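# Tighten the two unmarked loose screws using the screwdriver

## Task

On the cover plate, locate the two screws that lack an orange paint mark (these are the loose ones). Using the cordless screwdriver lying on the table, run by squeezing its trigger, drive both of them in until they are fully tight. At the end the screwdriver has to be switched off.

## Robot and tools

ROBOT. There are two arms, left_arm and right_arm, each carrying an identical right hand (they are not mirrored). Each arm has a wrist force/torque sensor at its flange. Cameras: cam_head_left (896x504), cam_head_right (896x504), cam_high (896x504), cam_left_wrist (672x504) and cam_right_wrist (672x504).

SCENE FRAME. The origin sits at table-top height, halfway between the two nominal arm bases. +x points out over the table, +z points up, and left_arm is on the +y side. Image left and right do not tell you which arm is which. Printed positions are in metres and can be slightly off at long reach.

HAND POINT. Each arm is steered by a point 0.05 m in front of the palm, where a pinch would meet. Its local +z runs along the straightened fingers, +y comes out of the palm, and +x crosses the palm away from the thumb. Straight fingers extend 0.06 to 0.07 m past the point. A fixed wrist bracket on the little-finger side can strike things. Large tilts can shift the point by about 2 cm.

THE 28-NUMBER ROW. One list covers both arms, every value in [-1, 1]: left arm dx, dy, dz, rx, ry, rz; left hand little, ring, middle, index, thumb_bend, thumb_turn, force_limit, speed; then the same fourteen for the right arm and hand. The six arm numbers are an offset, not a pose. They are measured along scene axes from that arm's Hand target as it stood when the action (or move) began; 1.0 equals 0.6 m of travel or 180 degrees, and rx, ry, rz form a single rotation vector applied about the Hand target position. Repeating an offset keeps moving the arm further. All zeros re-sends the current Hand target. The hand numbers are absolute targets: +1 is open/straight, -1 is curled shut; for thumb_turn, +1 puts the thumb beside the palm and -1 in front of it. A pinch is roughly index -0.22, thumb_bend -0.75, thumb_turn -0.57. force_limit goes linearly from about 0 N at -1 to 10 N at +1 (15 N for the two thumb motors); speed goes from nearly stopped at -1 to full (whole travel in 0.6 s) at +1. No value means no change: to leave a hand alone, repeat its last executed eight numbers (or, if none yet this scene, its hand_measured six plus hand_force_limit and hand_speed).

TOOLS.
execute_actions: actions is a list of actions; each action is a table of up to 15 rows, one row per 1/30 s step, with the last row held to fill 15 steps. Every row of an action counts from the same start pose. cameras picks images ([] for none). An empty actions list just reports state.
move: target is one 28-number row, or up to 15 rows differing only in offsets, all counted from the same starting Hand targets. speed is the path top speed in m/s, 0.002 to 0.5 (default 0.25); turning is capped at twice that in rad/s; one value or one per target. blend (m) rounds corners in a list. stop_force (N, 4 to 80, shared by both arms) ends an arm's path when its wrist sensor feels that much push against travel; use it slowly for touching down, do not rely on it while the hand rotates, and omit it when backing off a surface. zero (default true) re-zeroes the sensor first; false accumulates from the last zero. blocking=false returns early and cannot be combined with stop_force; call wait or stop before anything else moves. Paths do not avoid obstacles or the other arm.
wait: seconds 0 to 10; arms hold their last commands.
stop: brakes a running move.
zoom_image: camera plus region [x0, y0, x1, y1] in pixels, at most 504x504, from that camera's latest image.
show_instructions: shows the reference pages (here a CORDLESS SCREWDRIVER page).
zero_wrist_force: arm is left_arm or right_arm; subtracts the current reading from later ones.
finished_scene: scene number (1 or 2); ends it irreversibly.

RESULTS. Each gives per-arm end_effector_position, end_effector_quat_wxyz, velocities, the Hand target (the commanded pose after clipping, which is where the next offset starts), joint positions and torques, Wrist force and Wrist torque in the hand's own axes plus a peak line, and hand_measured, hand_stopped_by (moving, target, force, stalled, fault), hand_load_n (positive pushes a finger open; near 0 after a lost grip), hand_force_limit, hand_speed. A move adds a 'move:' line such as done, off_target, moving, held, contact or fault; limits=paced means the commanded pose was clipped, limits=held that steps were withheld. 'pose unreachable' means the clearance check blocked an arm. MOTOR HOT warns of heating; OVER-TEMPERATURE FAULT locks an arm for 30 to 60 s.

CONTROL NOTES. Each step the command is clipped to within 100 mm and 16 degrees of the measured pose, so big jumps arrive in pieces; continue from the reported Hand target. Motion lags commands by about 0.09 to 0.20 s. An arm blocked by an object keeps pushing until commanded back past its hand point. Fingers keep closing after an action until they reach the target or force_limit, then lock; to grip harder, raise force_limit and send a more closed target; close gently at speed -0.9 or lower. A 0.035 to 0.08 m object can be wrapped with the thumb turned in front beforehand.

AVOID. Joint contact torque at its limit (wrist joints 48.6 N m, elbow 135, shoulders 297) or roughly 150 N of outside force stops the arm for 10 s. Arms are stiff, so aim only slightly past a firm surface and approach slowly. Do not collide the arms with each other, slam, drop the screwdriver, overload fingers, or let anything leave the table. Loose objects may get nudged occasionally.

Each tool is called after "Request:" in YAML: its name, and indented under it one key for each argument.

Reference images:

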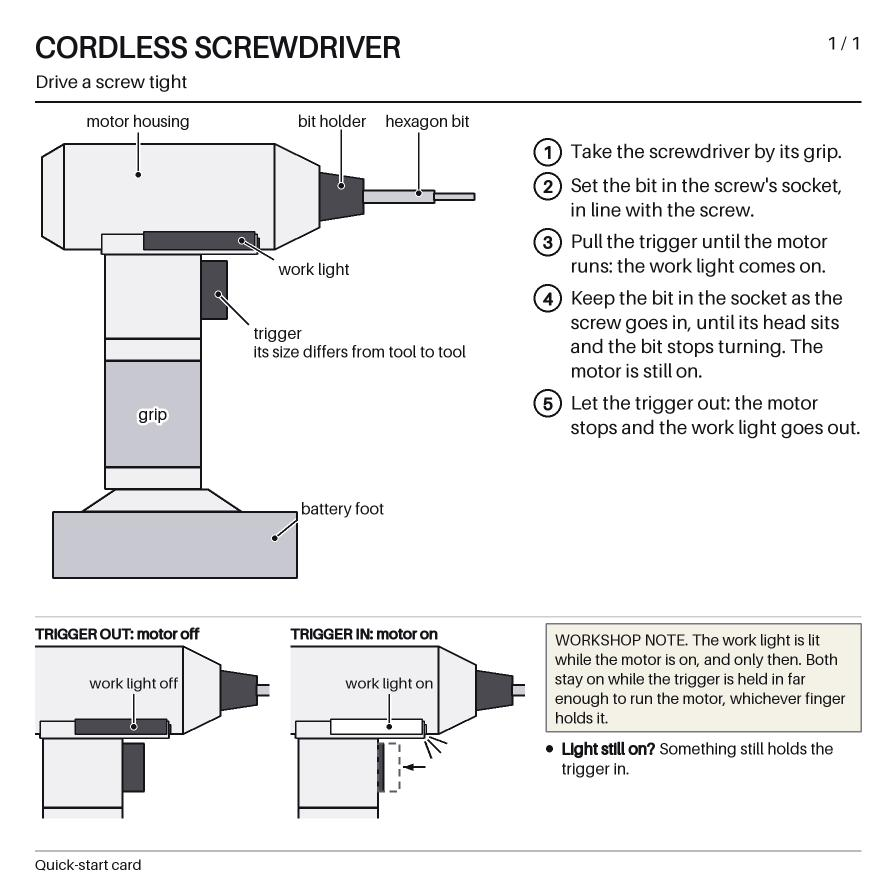

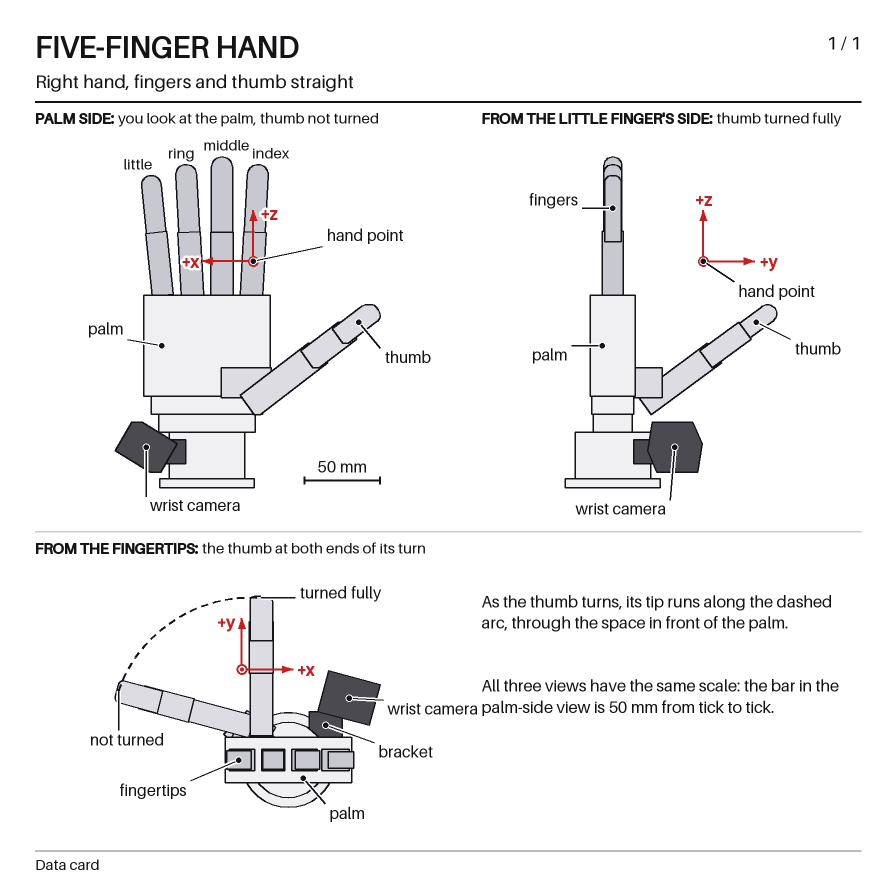

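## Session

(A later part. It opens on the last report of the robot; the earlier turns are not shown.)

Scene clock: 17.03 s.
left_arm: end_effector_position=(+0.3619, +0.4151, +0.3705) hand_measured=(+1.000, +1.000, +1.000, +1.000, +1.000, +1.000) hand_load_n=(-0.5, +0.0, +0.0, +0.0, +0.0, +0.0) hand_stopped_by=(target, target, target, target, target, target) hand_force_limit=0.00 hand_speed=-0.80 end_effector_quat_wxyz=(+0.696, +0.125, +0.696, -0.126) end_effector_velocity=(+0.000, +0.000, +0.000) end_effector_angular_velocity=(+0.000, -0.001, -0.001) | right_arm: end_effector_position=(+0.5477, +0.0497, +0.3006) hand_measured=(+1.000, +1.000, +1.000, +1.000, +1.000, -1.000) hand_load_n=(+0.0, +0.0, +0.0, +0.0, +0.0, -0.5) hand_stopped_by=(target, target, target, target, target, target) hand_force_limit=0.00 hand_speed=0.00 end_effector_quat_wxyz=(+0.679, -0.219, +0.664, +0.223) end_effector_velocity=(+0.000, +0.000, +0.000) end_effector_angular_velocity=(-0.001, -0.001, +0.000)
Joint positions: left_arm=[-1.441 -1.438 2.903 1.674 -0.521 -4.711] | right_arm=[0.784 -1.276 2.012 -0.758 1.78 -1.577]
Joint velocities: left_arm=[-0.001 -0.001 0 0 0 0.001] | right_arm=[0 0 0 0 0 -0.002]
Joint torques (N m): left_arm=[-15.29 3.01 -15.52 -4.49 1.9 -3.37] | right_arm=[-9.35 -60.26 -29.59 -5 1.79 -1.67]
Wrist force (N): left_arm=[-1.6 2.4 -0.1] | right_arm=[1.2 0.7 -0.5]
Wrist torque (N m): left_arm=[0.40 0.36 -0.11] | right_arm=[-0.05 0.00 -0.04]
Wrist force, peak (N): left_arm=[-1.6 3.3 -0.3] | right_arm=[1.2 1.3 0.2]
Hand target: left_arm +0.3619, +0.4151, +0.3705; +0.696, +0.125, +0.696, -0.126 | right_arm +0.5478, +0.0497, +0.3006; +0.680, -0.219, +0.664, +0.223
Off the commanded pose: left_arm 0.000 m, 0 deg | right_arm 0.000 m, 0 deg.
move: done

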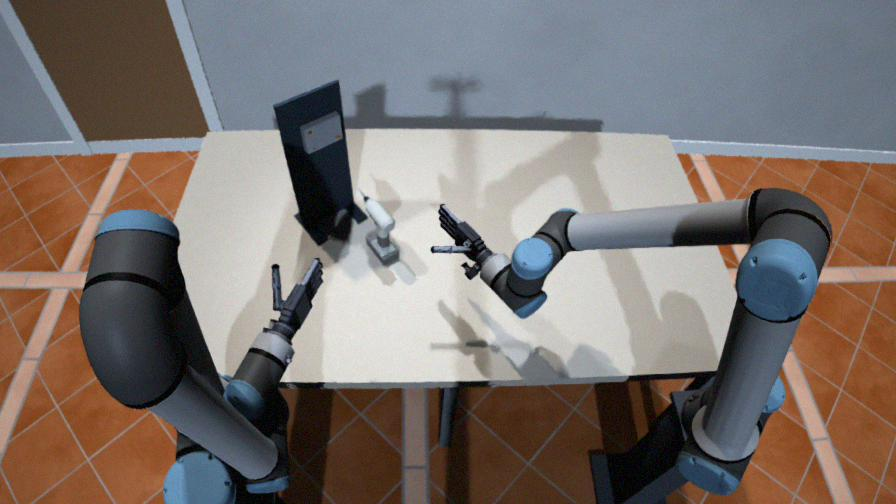

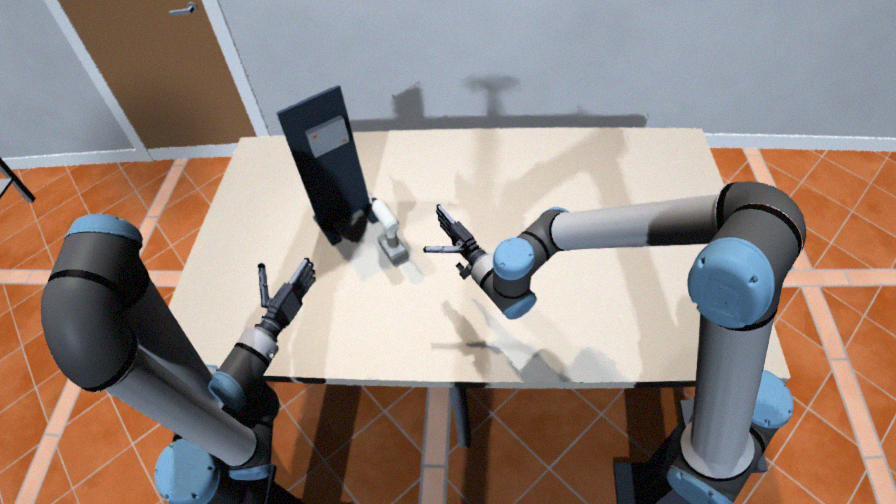

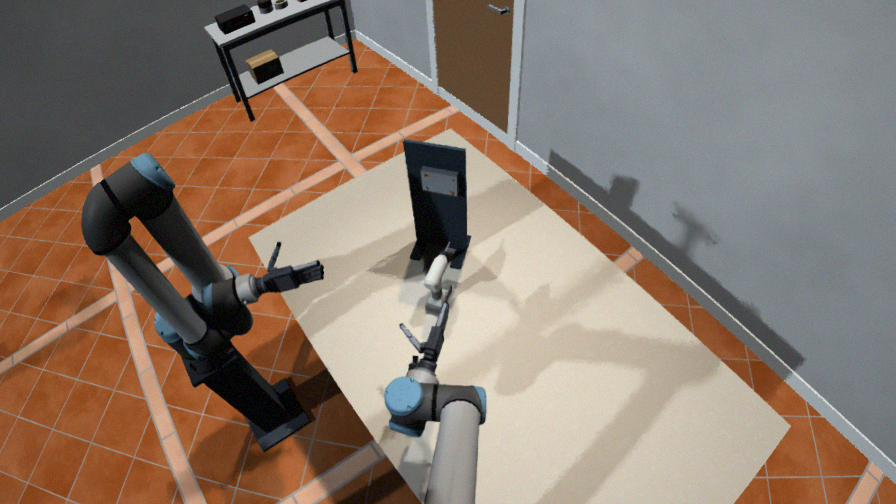

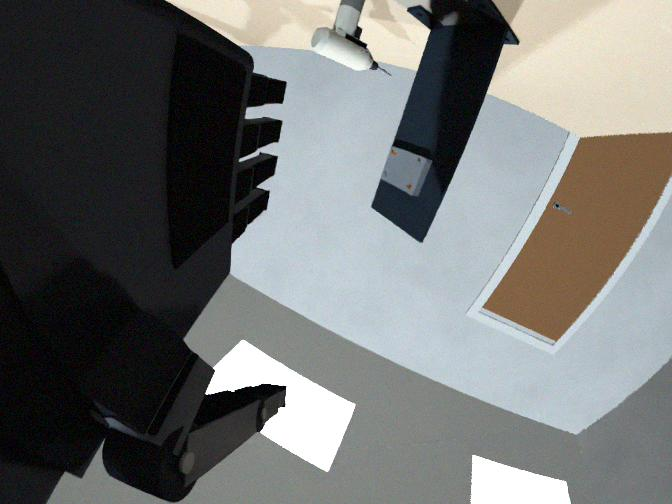

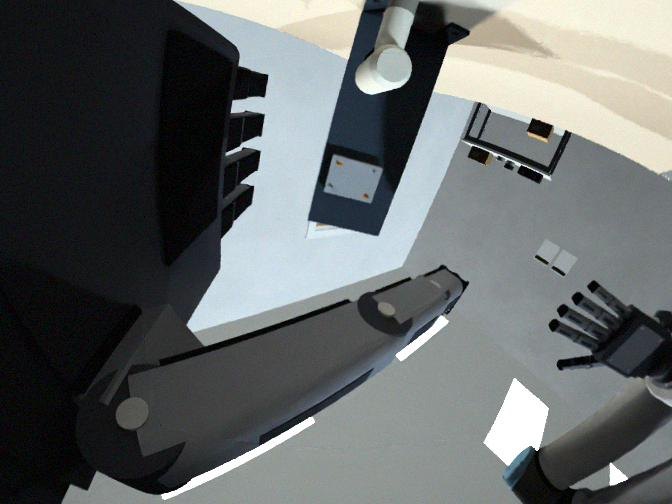

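Request:
move:
  target: [0,0,0,0,0,0,1,1,1,1,1,1,0,-0.8,0.09,0.136,-0.17,0,0,-0.0306,1,1,1,1,1,-1,0,0]

Request:
zoom_image:
  camera: "cam_head_left"
  region: [340, 150, 480, 290]

Request:
zoom_image:
  camera: "cam_high"
  region: [370, 220, 510, 360]

Request:
zoom_image:
  camera: "cam_right_wrist"
  region: [200, 0, 500, 240]

Scene clock: 19.00 s.
left_arm: end_effector_position=(+0.3619, +0.4151, +0.3705) hand_measured=(+1.000, +1.000, +1.000, +1.000, +1.000, +1.000) hand_load_n=(+0.0, +0.0, +0.0, +0.0, +0.0, +0.0) hand_stopped_by=(target, target, target, target, target, target) hand_force_limit=0.00 hand_speed=-0.80 end_effector_quat_wxyz=(+0.696, +0.125, +0.696, -0.126) end_effector_velocity=(+0.000, +0.000, +0.000) end_effector_angular_velocity=(+0.001, -0.001, +0.001) | right_arm: end_effector_position=(+0.6016, +0.1314, +0.1989) hand_measured=(+1.000, +1.000, +1.000, +1.000, +1.000, -1.000) hand_load_n=(+0.0, +0.0, +0.0, +0.0, +0.0, +0.0) hand_stopped_by=(target, target, target, target, target, target) hand_force_limit=0.00 hand_speed=0.00 end_effector_quat_wxyz=(+0.689, -0.187, +0.674, +0.190) end_effector_velocity=(+0.001, +0.000, -0.001) end_effector_angular_velocity=(+0.000, +0.000, -0.001)
Joint positions: left_arm=[-1.441 -1.438 2.903 1.674 -0.521 -4.711] | right_arm=[0.841 -1.017 1.841 -0.849 1.933 -1.581]
Joint velocities: left_arm=[0 0 0 -0.001 0.001 0.002] | right_arm=[0 0.002 -0.001 -0.001 0 0]
Joint torques (N m): left_arm=[-12.9 3.61 -14.19 -4.22 1.56 -3.05] | right_arm=[-14.53 -67.86 -35.15 -0.72 0.86 -0.01]
Wrist force (N): left_arm=[-1.8 2.4 -0.1] | right_arm=[1.1 0.4 0.0]
Wrist torque (N m): left_arm=[0.40 0.39 -0.12] | right_arm=[-0.14 0.00 -0.04]
Wrist force, peak (N): left_arm=[-1.7 3.0 -0.2] | right_arm=[2.5 1.1 1.2]
Hand target: left_arm +0.3619, +0.4151, +0.3705; +0.696, +0.125, +0.696, -0.126 | right_arm +0.6018, +0.1314, +0.1989; +0.689, -0.187, +0.674, +0.190
Off the commanded pose: left_arm 0.000 m, 0 deg | right_arm 0.000 m, 0 deg.
move: done

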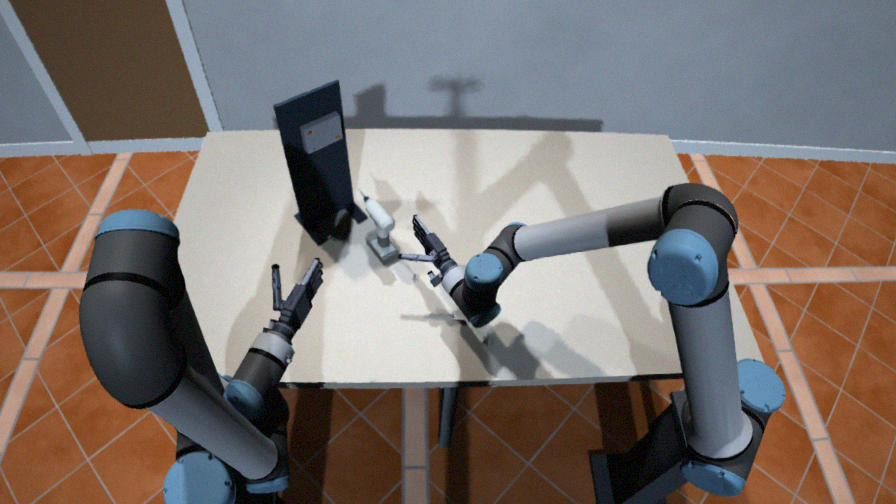

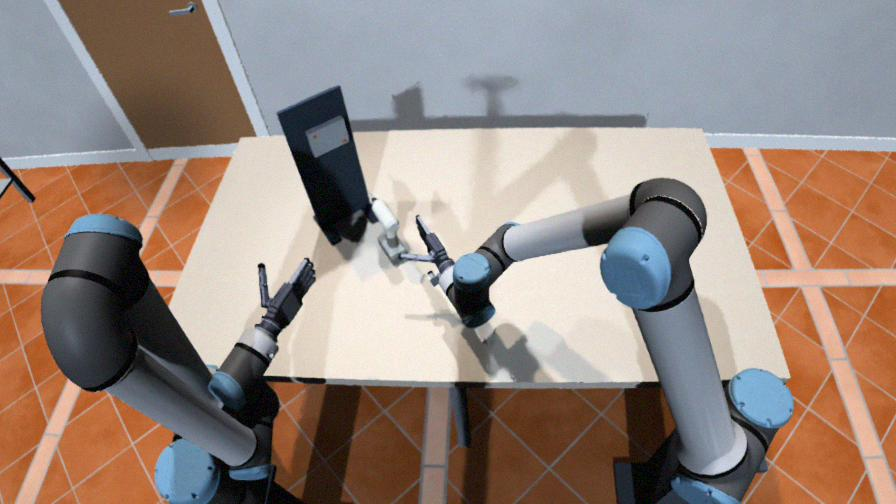

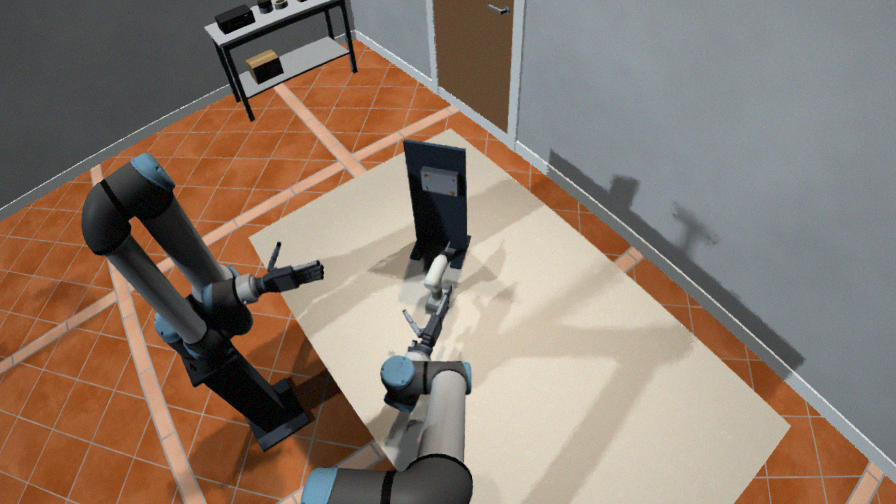

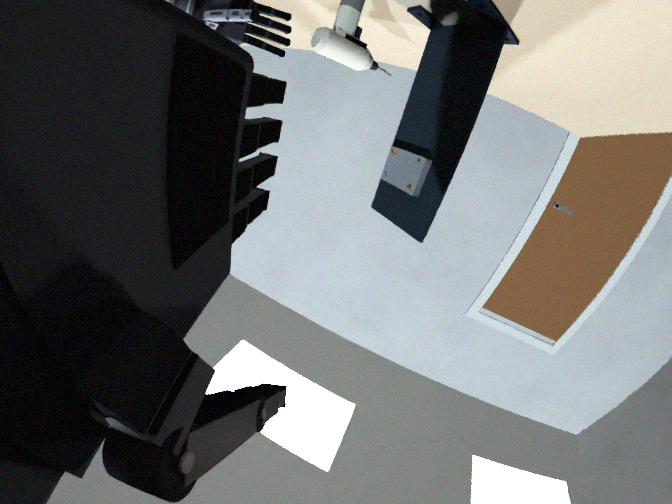

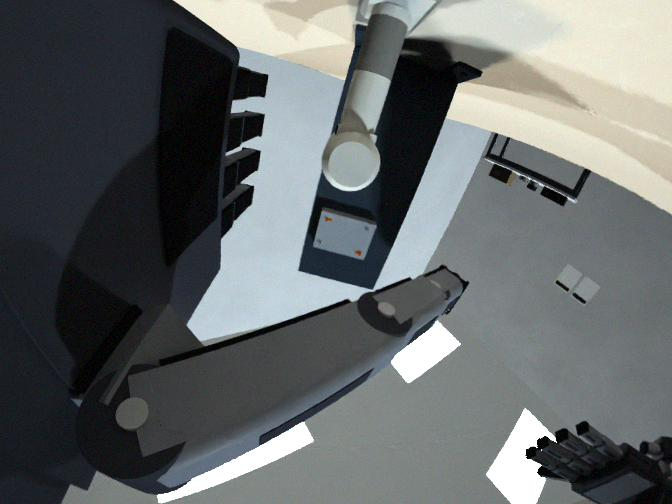

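Scaled by 3.600.

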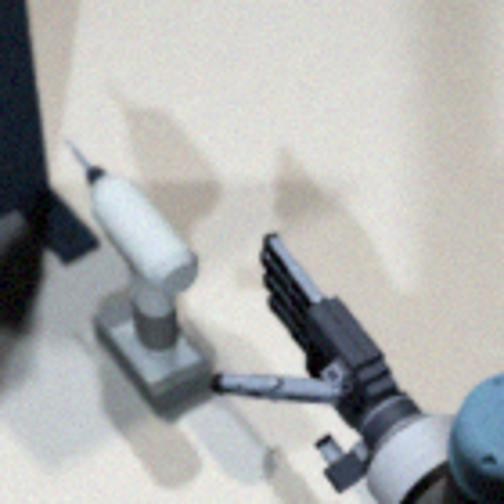

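Scaled by 3.600.

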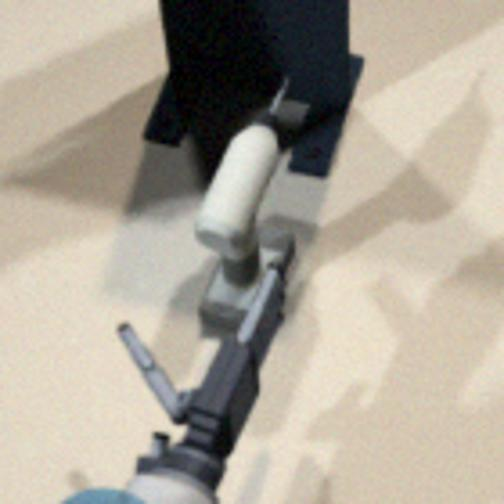

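Scaled by 1.680 from the camera's 672x504 image, which has a finer 960x720 frame.

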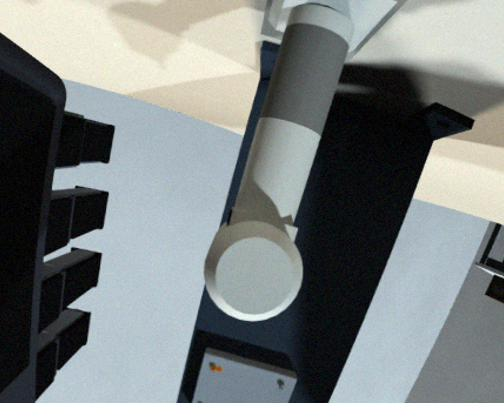

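Request:
zoom_image:
  camera: "cam_right_wrist"
  region: [280, 180, 400, 300]

Request:
zoom_image:
  camera: "cam_right_wrist"
  region: [290, 0, 510, 220]

Request:
move:
  target: [0,0,0,0,0,0,1,1,1,1,1,1,0,-0.8,0.1,0.0601,0,0,0,0,1,1,1,1,1,-1,0,0]
  cameras: ["cam_head_left","cam_high","cam_right_wrist","cam_left_wrist"]

Request:
zoom_image:
  camera: "cam_right_wrist"
  region: [280, 180, 400, 300]

Request:
zoom_image:
  camera: "cam_right_wrist"
  region: [290, 0, 510, 220]

Scaled by 4.200 from the camera's 672x504 image, which has a finer 960x720 frame.

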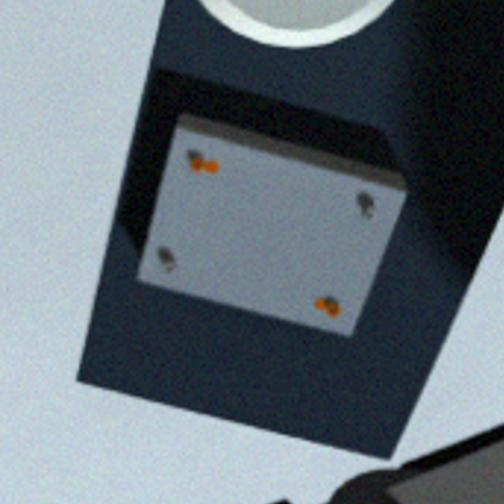

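Scaled by 2.291 from the camera's 672x504 image, which has a finer 960x720 frame.

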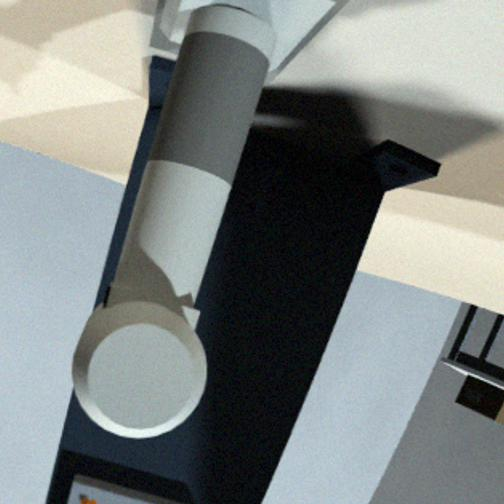

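Scene clock: 20.90 s.
left_arm: end_effector_position=(+0.3619, +0.4151, +0.3705) hand_measured=(+1.000, +1.000, +1.000, +1.000, +1.000, +1.000) hand_load_n=(+0.0, +0.0, +0.0, +0.0, +0.0, +0.0) hand_stopped_by=(target, target, target, target, target, target) hand_force_limit=0.00 hand_speed=-0.80 end_effector_quat_wxyz=(+0.696, +0.125, +0.696, -0.126) end_effector_velocity=(+0.000, +0.000, +0.000) end_effector_angular_velocity=(+0.000, +0.000, +0.001) | right_arm: end_effector_position=(+0.6618, +0.1674, +0.1989) hand_measured=(+1.000, +1.000, +1.000, +1.000, +1.000, -1.000) hand_load_n=(+0.0, +0.0, +0.0, +0.0, +0.0, -0.5) hand_stopped_by=(target, target, target, target, target, target) hand_force_limit=0.00 hand_speed=0.00 end_effector_quat_wxyz=(+0.689, -0.187, +0.674, +0.190) end_effector_velocity=(+0.000, +0.000, +0.000) end_effector_angular_velocity=(+0.001, +0.000, +0.000)
Joint positions: left_arm=[-1.441 -1.438 2.903 1.674 -0.521 -4.711] | right_arm=[0.809 -0.946 1.711 -0.788 1.901 -1.58]
Joint velocities: left_arm=[0.001 0 0 0 0 0] | right_arm=[0 0 -0.001 0 0 0]
Joint torques (N m): left_arm=[-12.25 4.66 -11.99 -3.94 0.86 -2.49] | right_arm=[14.78 -83.77 -37.76 -4.57 2.3 1.56]
Wrist force (N): left_arm=[-1.3 2.7 -0.3] | right_arm=[0.4 0.3 -0.2]
Wrist torque (N m): left_arm=[0.45 0.32 -0.08] | right_arm=[-0.13 0.11 -0.10]
Wrist force, peak (N): left_arm=[-1.7 3.1 -0.5] | right_arm=[0.3 0.4 -2.2]
Hand target: left_arm +0.3619, +0.4151, +0.3705; +0.696, +0.125, +0.696, -0.126 | right_arm +0.6617, +0.1675, +0.1989; +0.689, -0.187, +0.674, +0.190
Off the commanded pose: left_arm 0.000 m, 0 deg | right_arm 0.000 m, 0 deg.
move: done
Images, in order (width x height): cam_head_left 896x504, cam_high 896x504, cam_left_wrist 672x504, cam_right_wrist 672x504.

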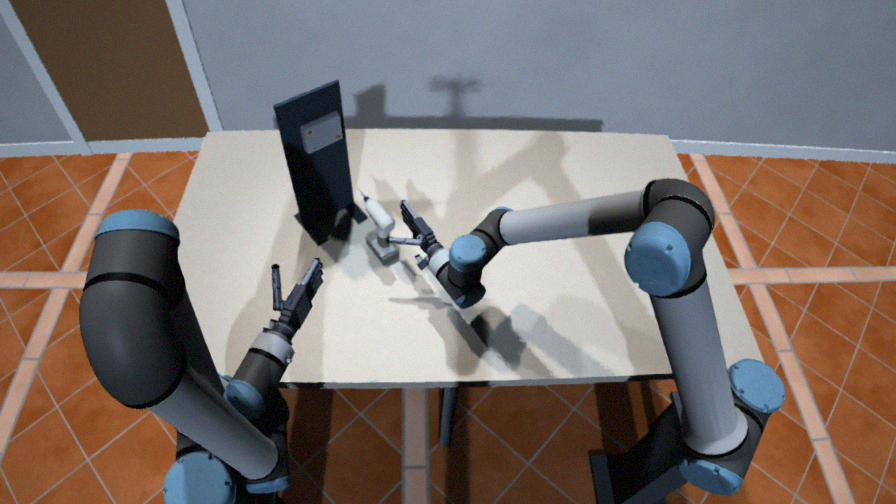

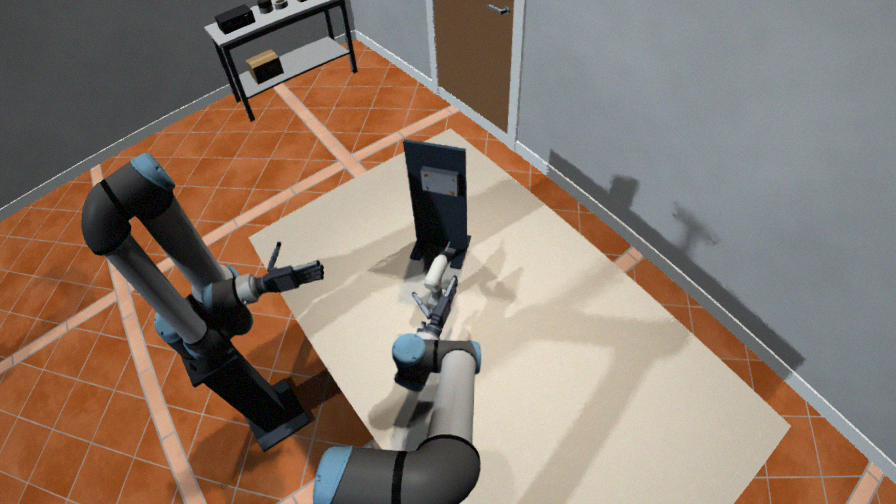

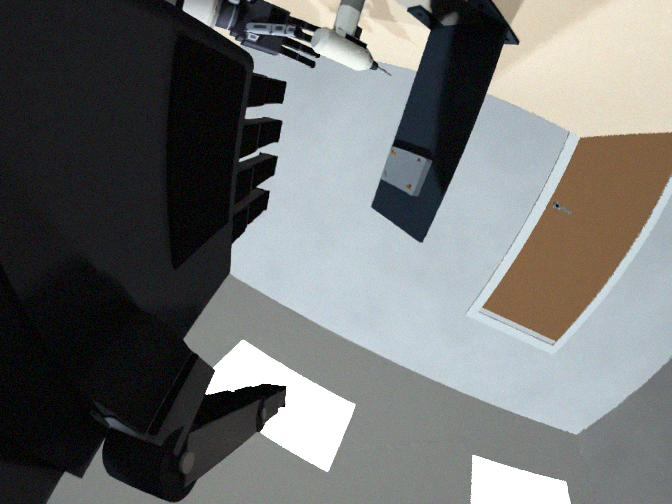

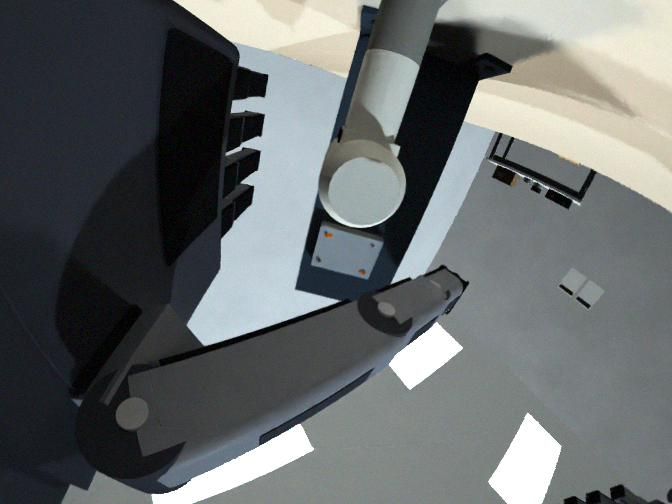

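Scaled by 4.200 from the camera's 672x504 image, which has a finer 960x720 frame.

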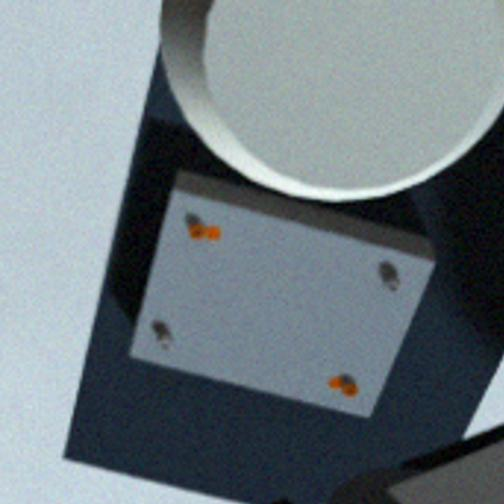

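Scaled by 2.291 from the camera's 672x504 image, which has a finer 960x720 frame.

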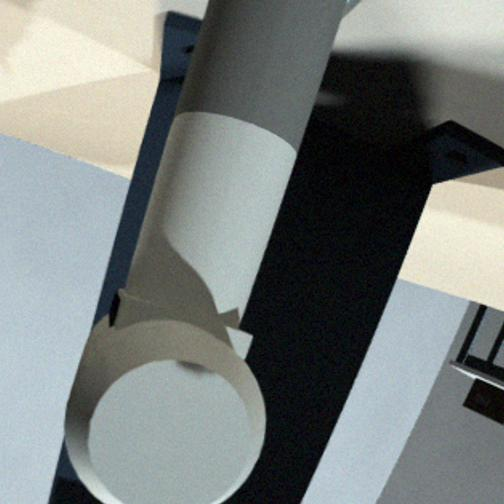

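Request:
move:
  target: [0,0,0,0,0,0,1,1,1,1,1,1,0,-0.8,0,0,-0.14,0,0,0.01,1,1,1,1,1,-1,0,0]
  cameras: ["cam_head_left","cam_head_right","cam_high","cam_left_wrist","cam_right_wrist"]

Request:
zoom_image:
  camera: "cam_head_left"
  region: [340, 170, 460, 290]

Request:
zoom_image:
  camera: "cam_high"
  region: [390, 240, 490, 340]

Request:
zoom_image:
  camera: "cam_left_wrist"
  region: [180, 0, 400, 120]

Scene clock: 22.70 s.
left_arm: end_effector_position=(+0.3619, +0.4151, +0.3705) hand_measured=(+1.000, +1.000, +1.000, +1.000, +1.000, +1.000) hand_load_n=(+0.0, -0.5, +0.0, +0.0, +0.0, +0.0) hand_stopped_by=(target, target, target, target, target, target) hand_force_limit=0.00 hand_speed=-0.80 end_effector_quat_wxyz=(+0.696, +0.125, +0.696, -0.126) end_effector_velocity=(+0.000, +0.000, +0.000) end_effector_angular_velocity=(+0.000, +0.001, -0.001) | right_arm: end_effector_position=(+0.6619, +0.1676, +0.1151) hand_measured=(+1.000, +1.000, +1.000, +1.000, +1.000, -1.000) hand_load_n=(+0.0, +0.0, +0.0, +0.0, +0.0, +0.0) hand_stopped_by=(target, target, target, target, target, target) hand_force_limit=0.00 hand_speed=0.00 end_effector_quat_wxyz=(+0.686, -0.197, +0.671, +0.200) end_effector_velocity=(+0.000, +0.000, +0.000) end_effector_angular_velocity=(+0.000, +0.000, +0.000)
Joint positions: left_arm=[-1.441 -1.438 2.903 1.674 -0.521 -4.711] | right_arm=[0.798 -0.847 1.73 -0.907 1.859 -1.579]
Joint velocities: left_arm=[0 0 0 0.001 -0.001 -0.001] | right_arm=[0 0 0 0 0 0]
Joint torques (N m): left_arm=[-13.76 3.62 -10.81 -4.11 0.75 -1.93] | right_arm=[15.03 -78.84 -32.94 -2.89 1.54 -0.35]
Wrist force (N): left_arm=[-1.4 2.7 -0.4] | right_arm=[0.6 0.4 -0.3]
Wrist torque (N m): left_arm=[0.45 0.34 -0.09] | right_arm=[-0.11 0.08 -0.08]
Wrist force, peak (N): left_arm=[-1.9 3.1 -0.3] | right_arm=[2.7 -0.3 -0.3]
Hand target: left_arm +0.3619, +0.4151, +0.3705; +0.696, +0.125, +0.696, -0.126 | right_arm +0.6618, +0.1677, +0.1150; +0.686, -0.197, +0.671, +0.200
Off the commanded pose: left_arm 0.000 m, 0 deg | right_arm 0.000 m, 0 deg.
move: done

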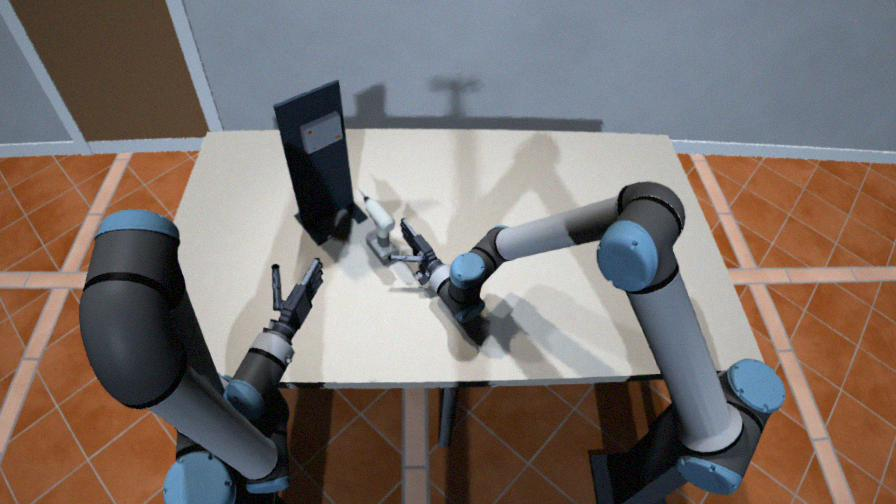

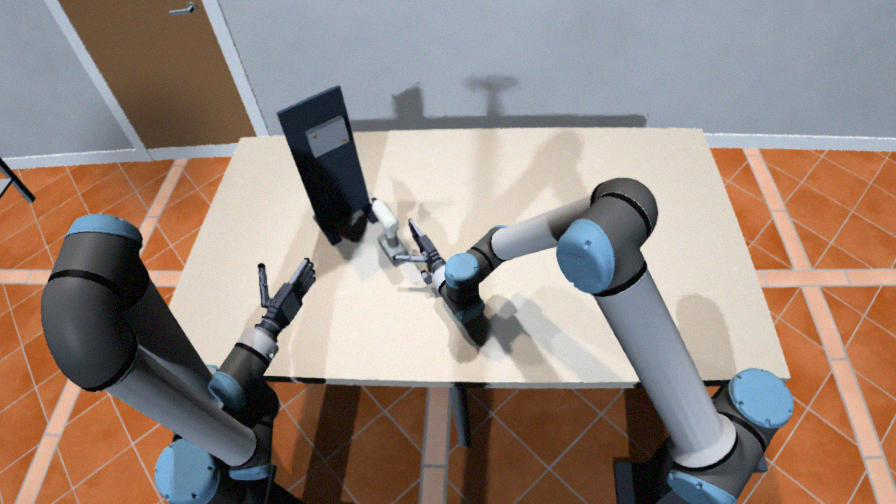

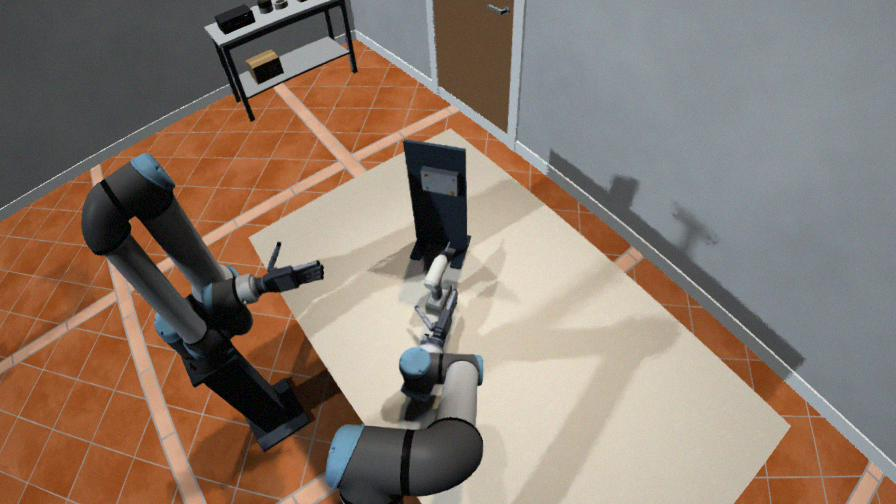

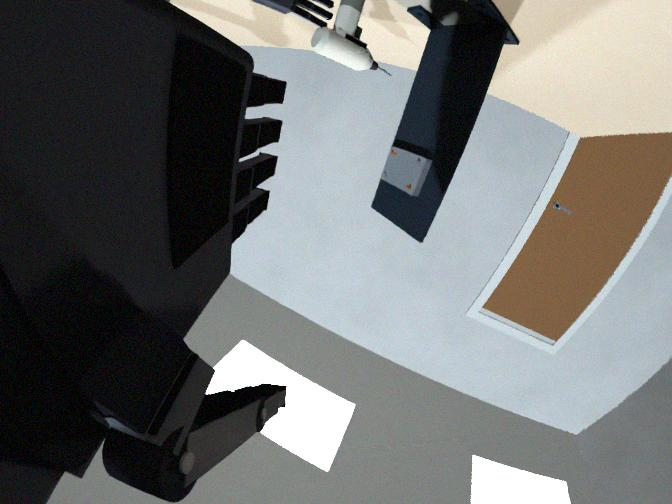

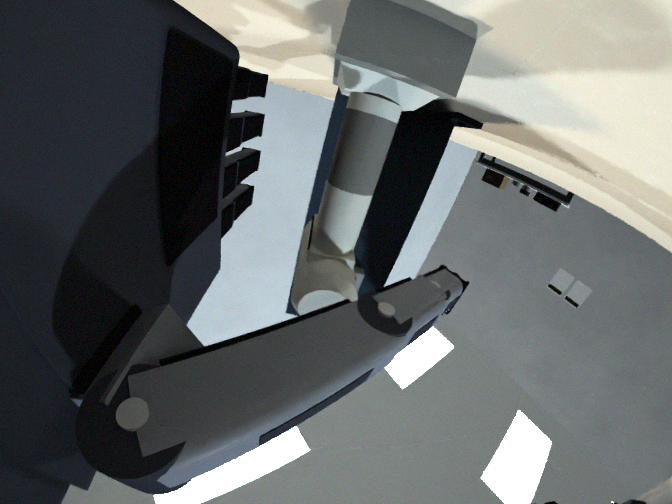

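Scaled by 4.200.

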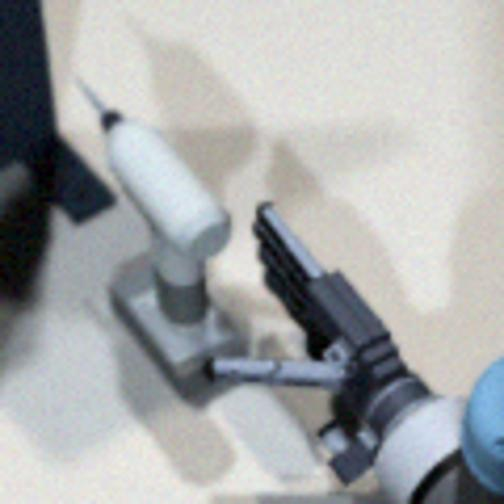

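Scaled by 5.040.

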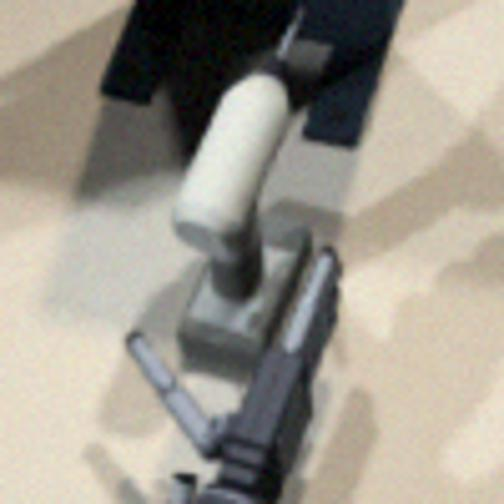

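Scaled by 2.291 from the camera's 672x504 image, which has a finer 960x720 frame.

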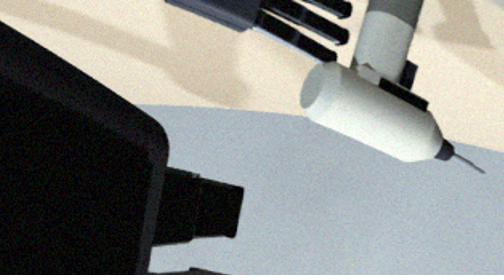

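Request:
move:
  target: [0,0,0,0,0,0,1,1,1,1,1,1,0,-0.8,0.105,0.0985,0,0,0,0,1,1,1,1,1,-1,0,0]
  speed: 0.06
  stop_force: 5

Request:
zoom_image:
  camera: "cam_head_left"
  region: [340, 170, 460, 290]

Request:
zoom_image:
  camera: "cam_high"
  region: [390, 240, 490, 340]

Request:
zoom_image:
  camera: "cam_left_wrist"
  region: [180, 0, 400, 120]

Scene clock: 26.17 s.
left_arm: end_effector_position=(+0.3619, +0.4151, +0.3705) hand_measured=(+1.000, +1.000, +1.000, +1.000, +1.000, +1.000) hand_load_n=(+0.0, +0.0, +0.0, +0.0, +0.0, +0.0) hand_stopped_by=(target, target, target, target, target, target) hand_force_limit=0.00 hand_speed=-0.80 end_effector_quat_wxyz=(+0.696, +0.125, +0.696, -0.126) end_effector_velocity=(+0.000, +0.000, +0.000) end_effector_angular_velocity=(+0.001, +0.000, +0.000) | right_arm: end_effector_position=(+0.7248, +0.2269, +0.1151) hand_measured=(+1.000, +1.000, +1.000, +1.000, +1.000, -1.000) hand_load_n=(+0.0, +0.0, +0.0, +0.0, +0.0, +0.0) hand_stopped_by=(target, target, target, target, target, target) hand_force_limit=0.00 hand_speed=0.00 end_effector_quat_wxyz=(+0.686, -0.197, +0.671, +0.200) end_effector_velocity=(+0.000, +0.000, +0.000) end_effector_angular_velocity=(-0.001, +0.000, +0.000)
Joint positions: left_arm=[-1.441 -1.438 2.903 1.674 -0.521 -4.711] | right_arm=[0.787 -0.754 1.535 -0.804 1.849 -1.579]
Joint velocities: left_arm=[-0.001 0 0 0 0 0.001] | right_arm=[0 0 0 0 0 0]
Joint torques (N m): left_arm=[-13.65 4.77 -7.51 -4.07 0.49 -1.61] | right_arm=[14.41 -108.8 -36.73 -4.29 1.39 1.4]
Wrist force (N): left_arm=[-1.7 2.7 0.0] | right_arm=[0.5 0.0 -0.1]
Wrist torque (N m): left_arm=[0.43 0.37 -0.10] | right_arm=[-0.17 0.08 -0.11]
Wrist force, peak (N): left_arm=[-1.8 2.9 -0.5] | right_arm=[0.6 0.3 -1.4]
Hand target: left_arm +0.3619, +0.4151, +0.3705; +0.696, +0.125, +0.696, -0.126 | right_arm +0.7248, +0.2269, +0.1151; +0.686, -0.197, +0.671, +0.200
Off the commanded pose: left_arm 0.000 m, 0 deg | right_arm 0.000 m, 0 deg.
move: done

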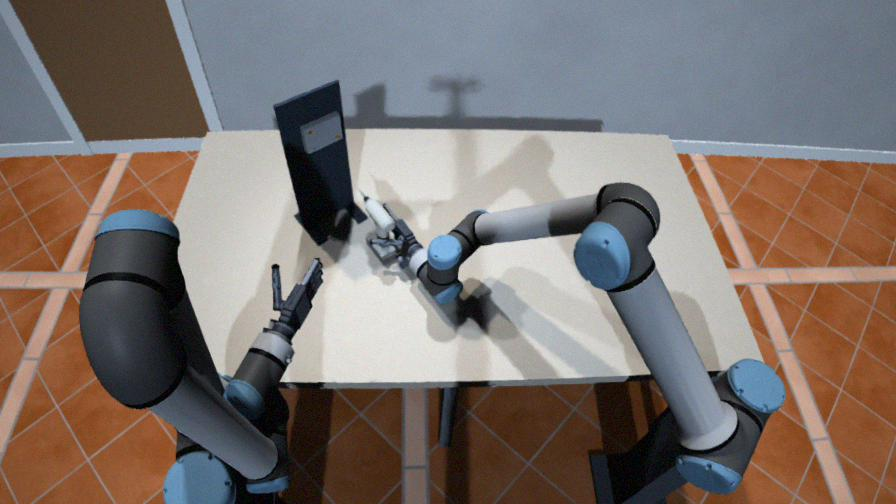

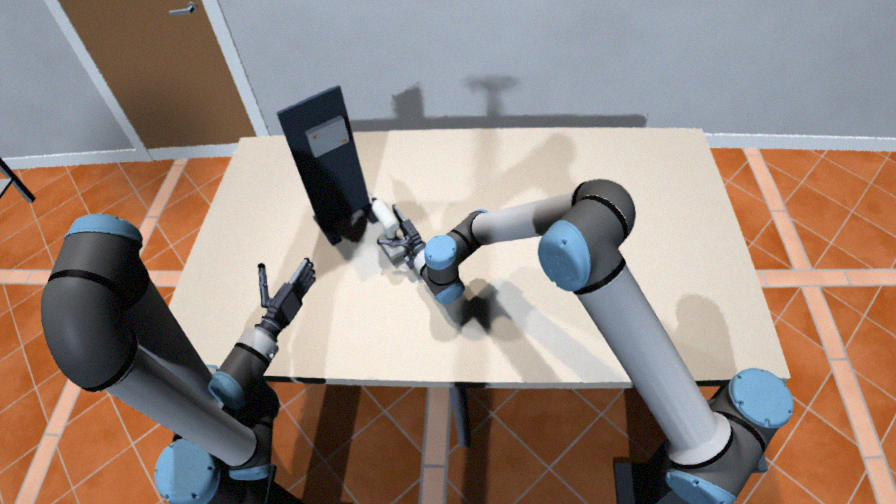

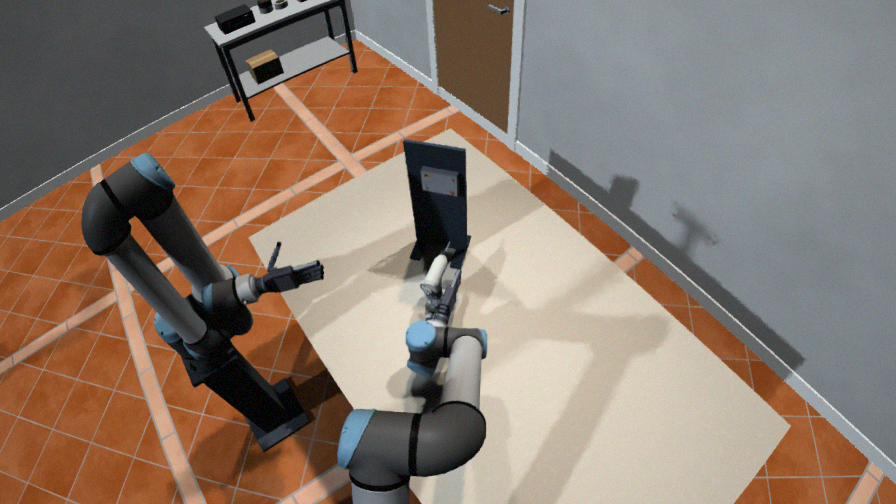

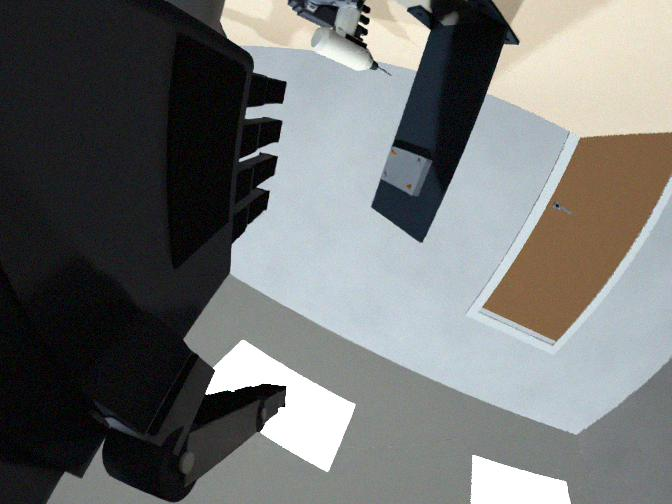

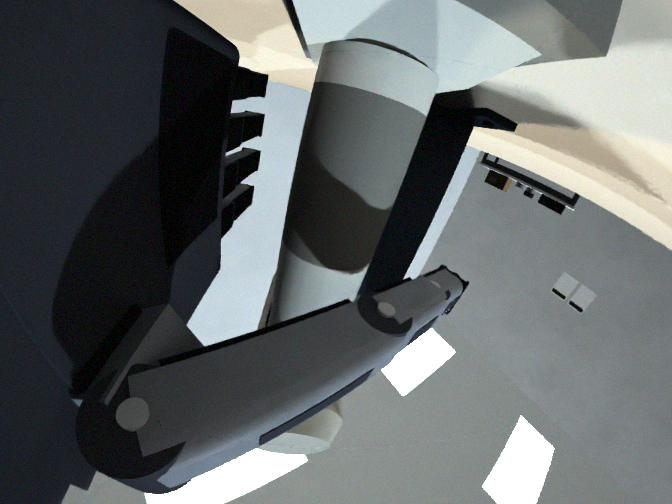

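Scaled by 4.200.

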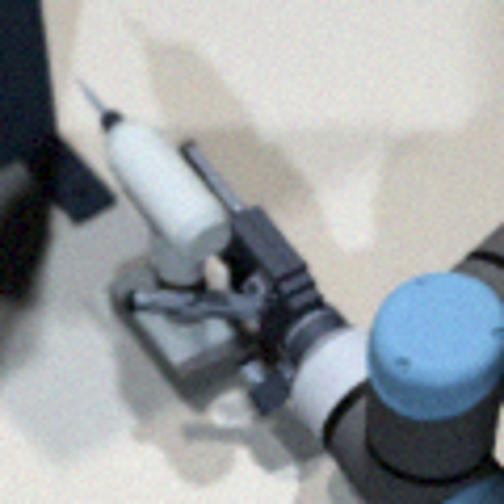

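Scaled by 5.040.

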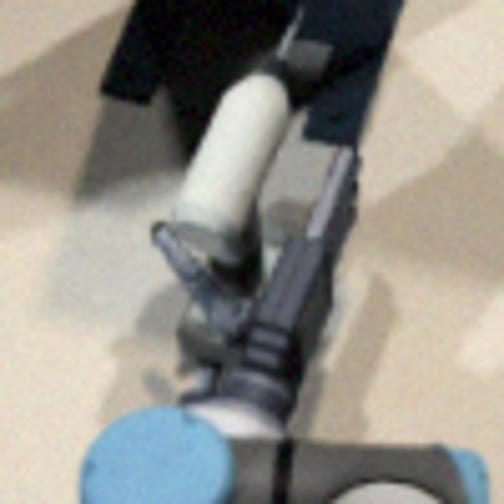

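Scaled by 2.291 from the camera's 672x504 image, which has a finer 960x720 frame.

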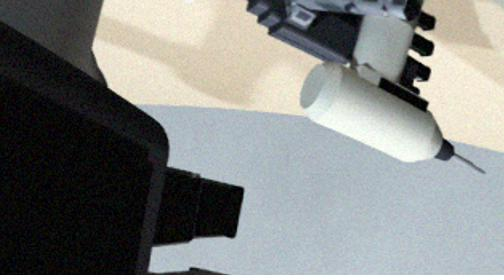

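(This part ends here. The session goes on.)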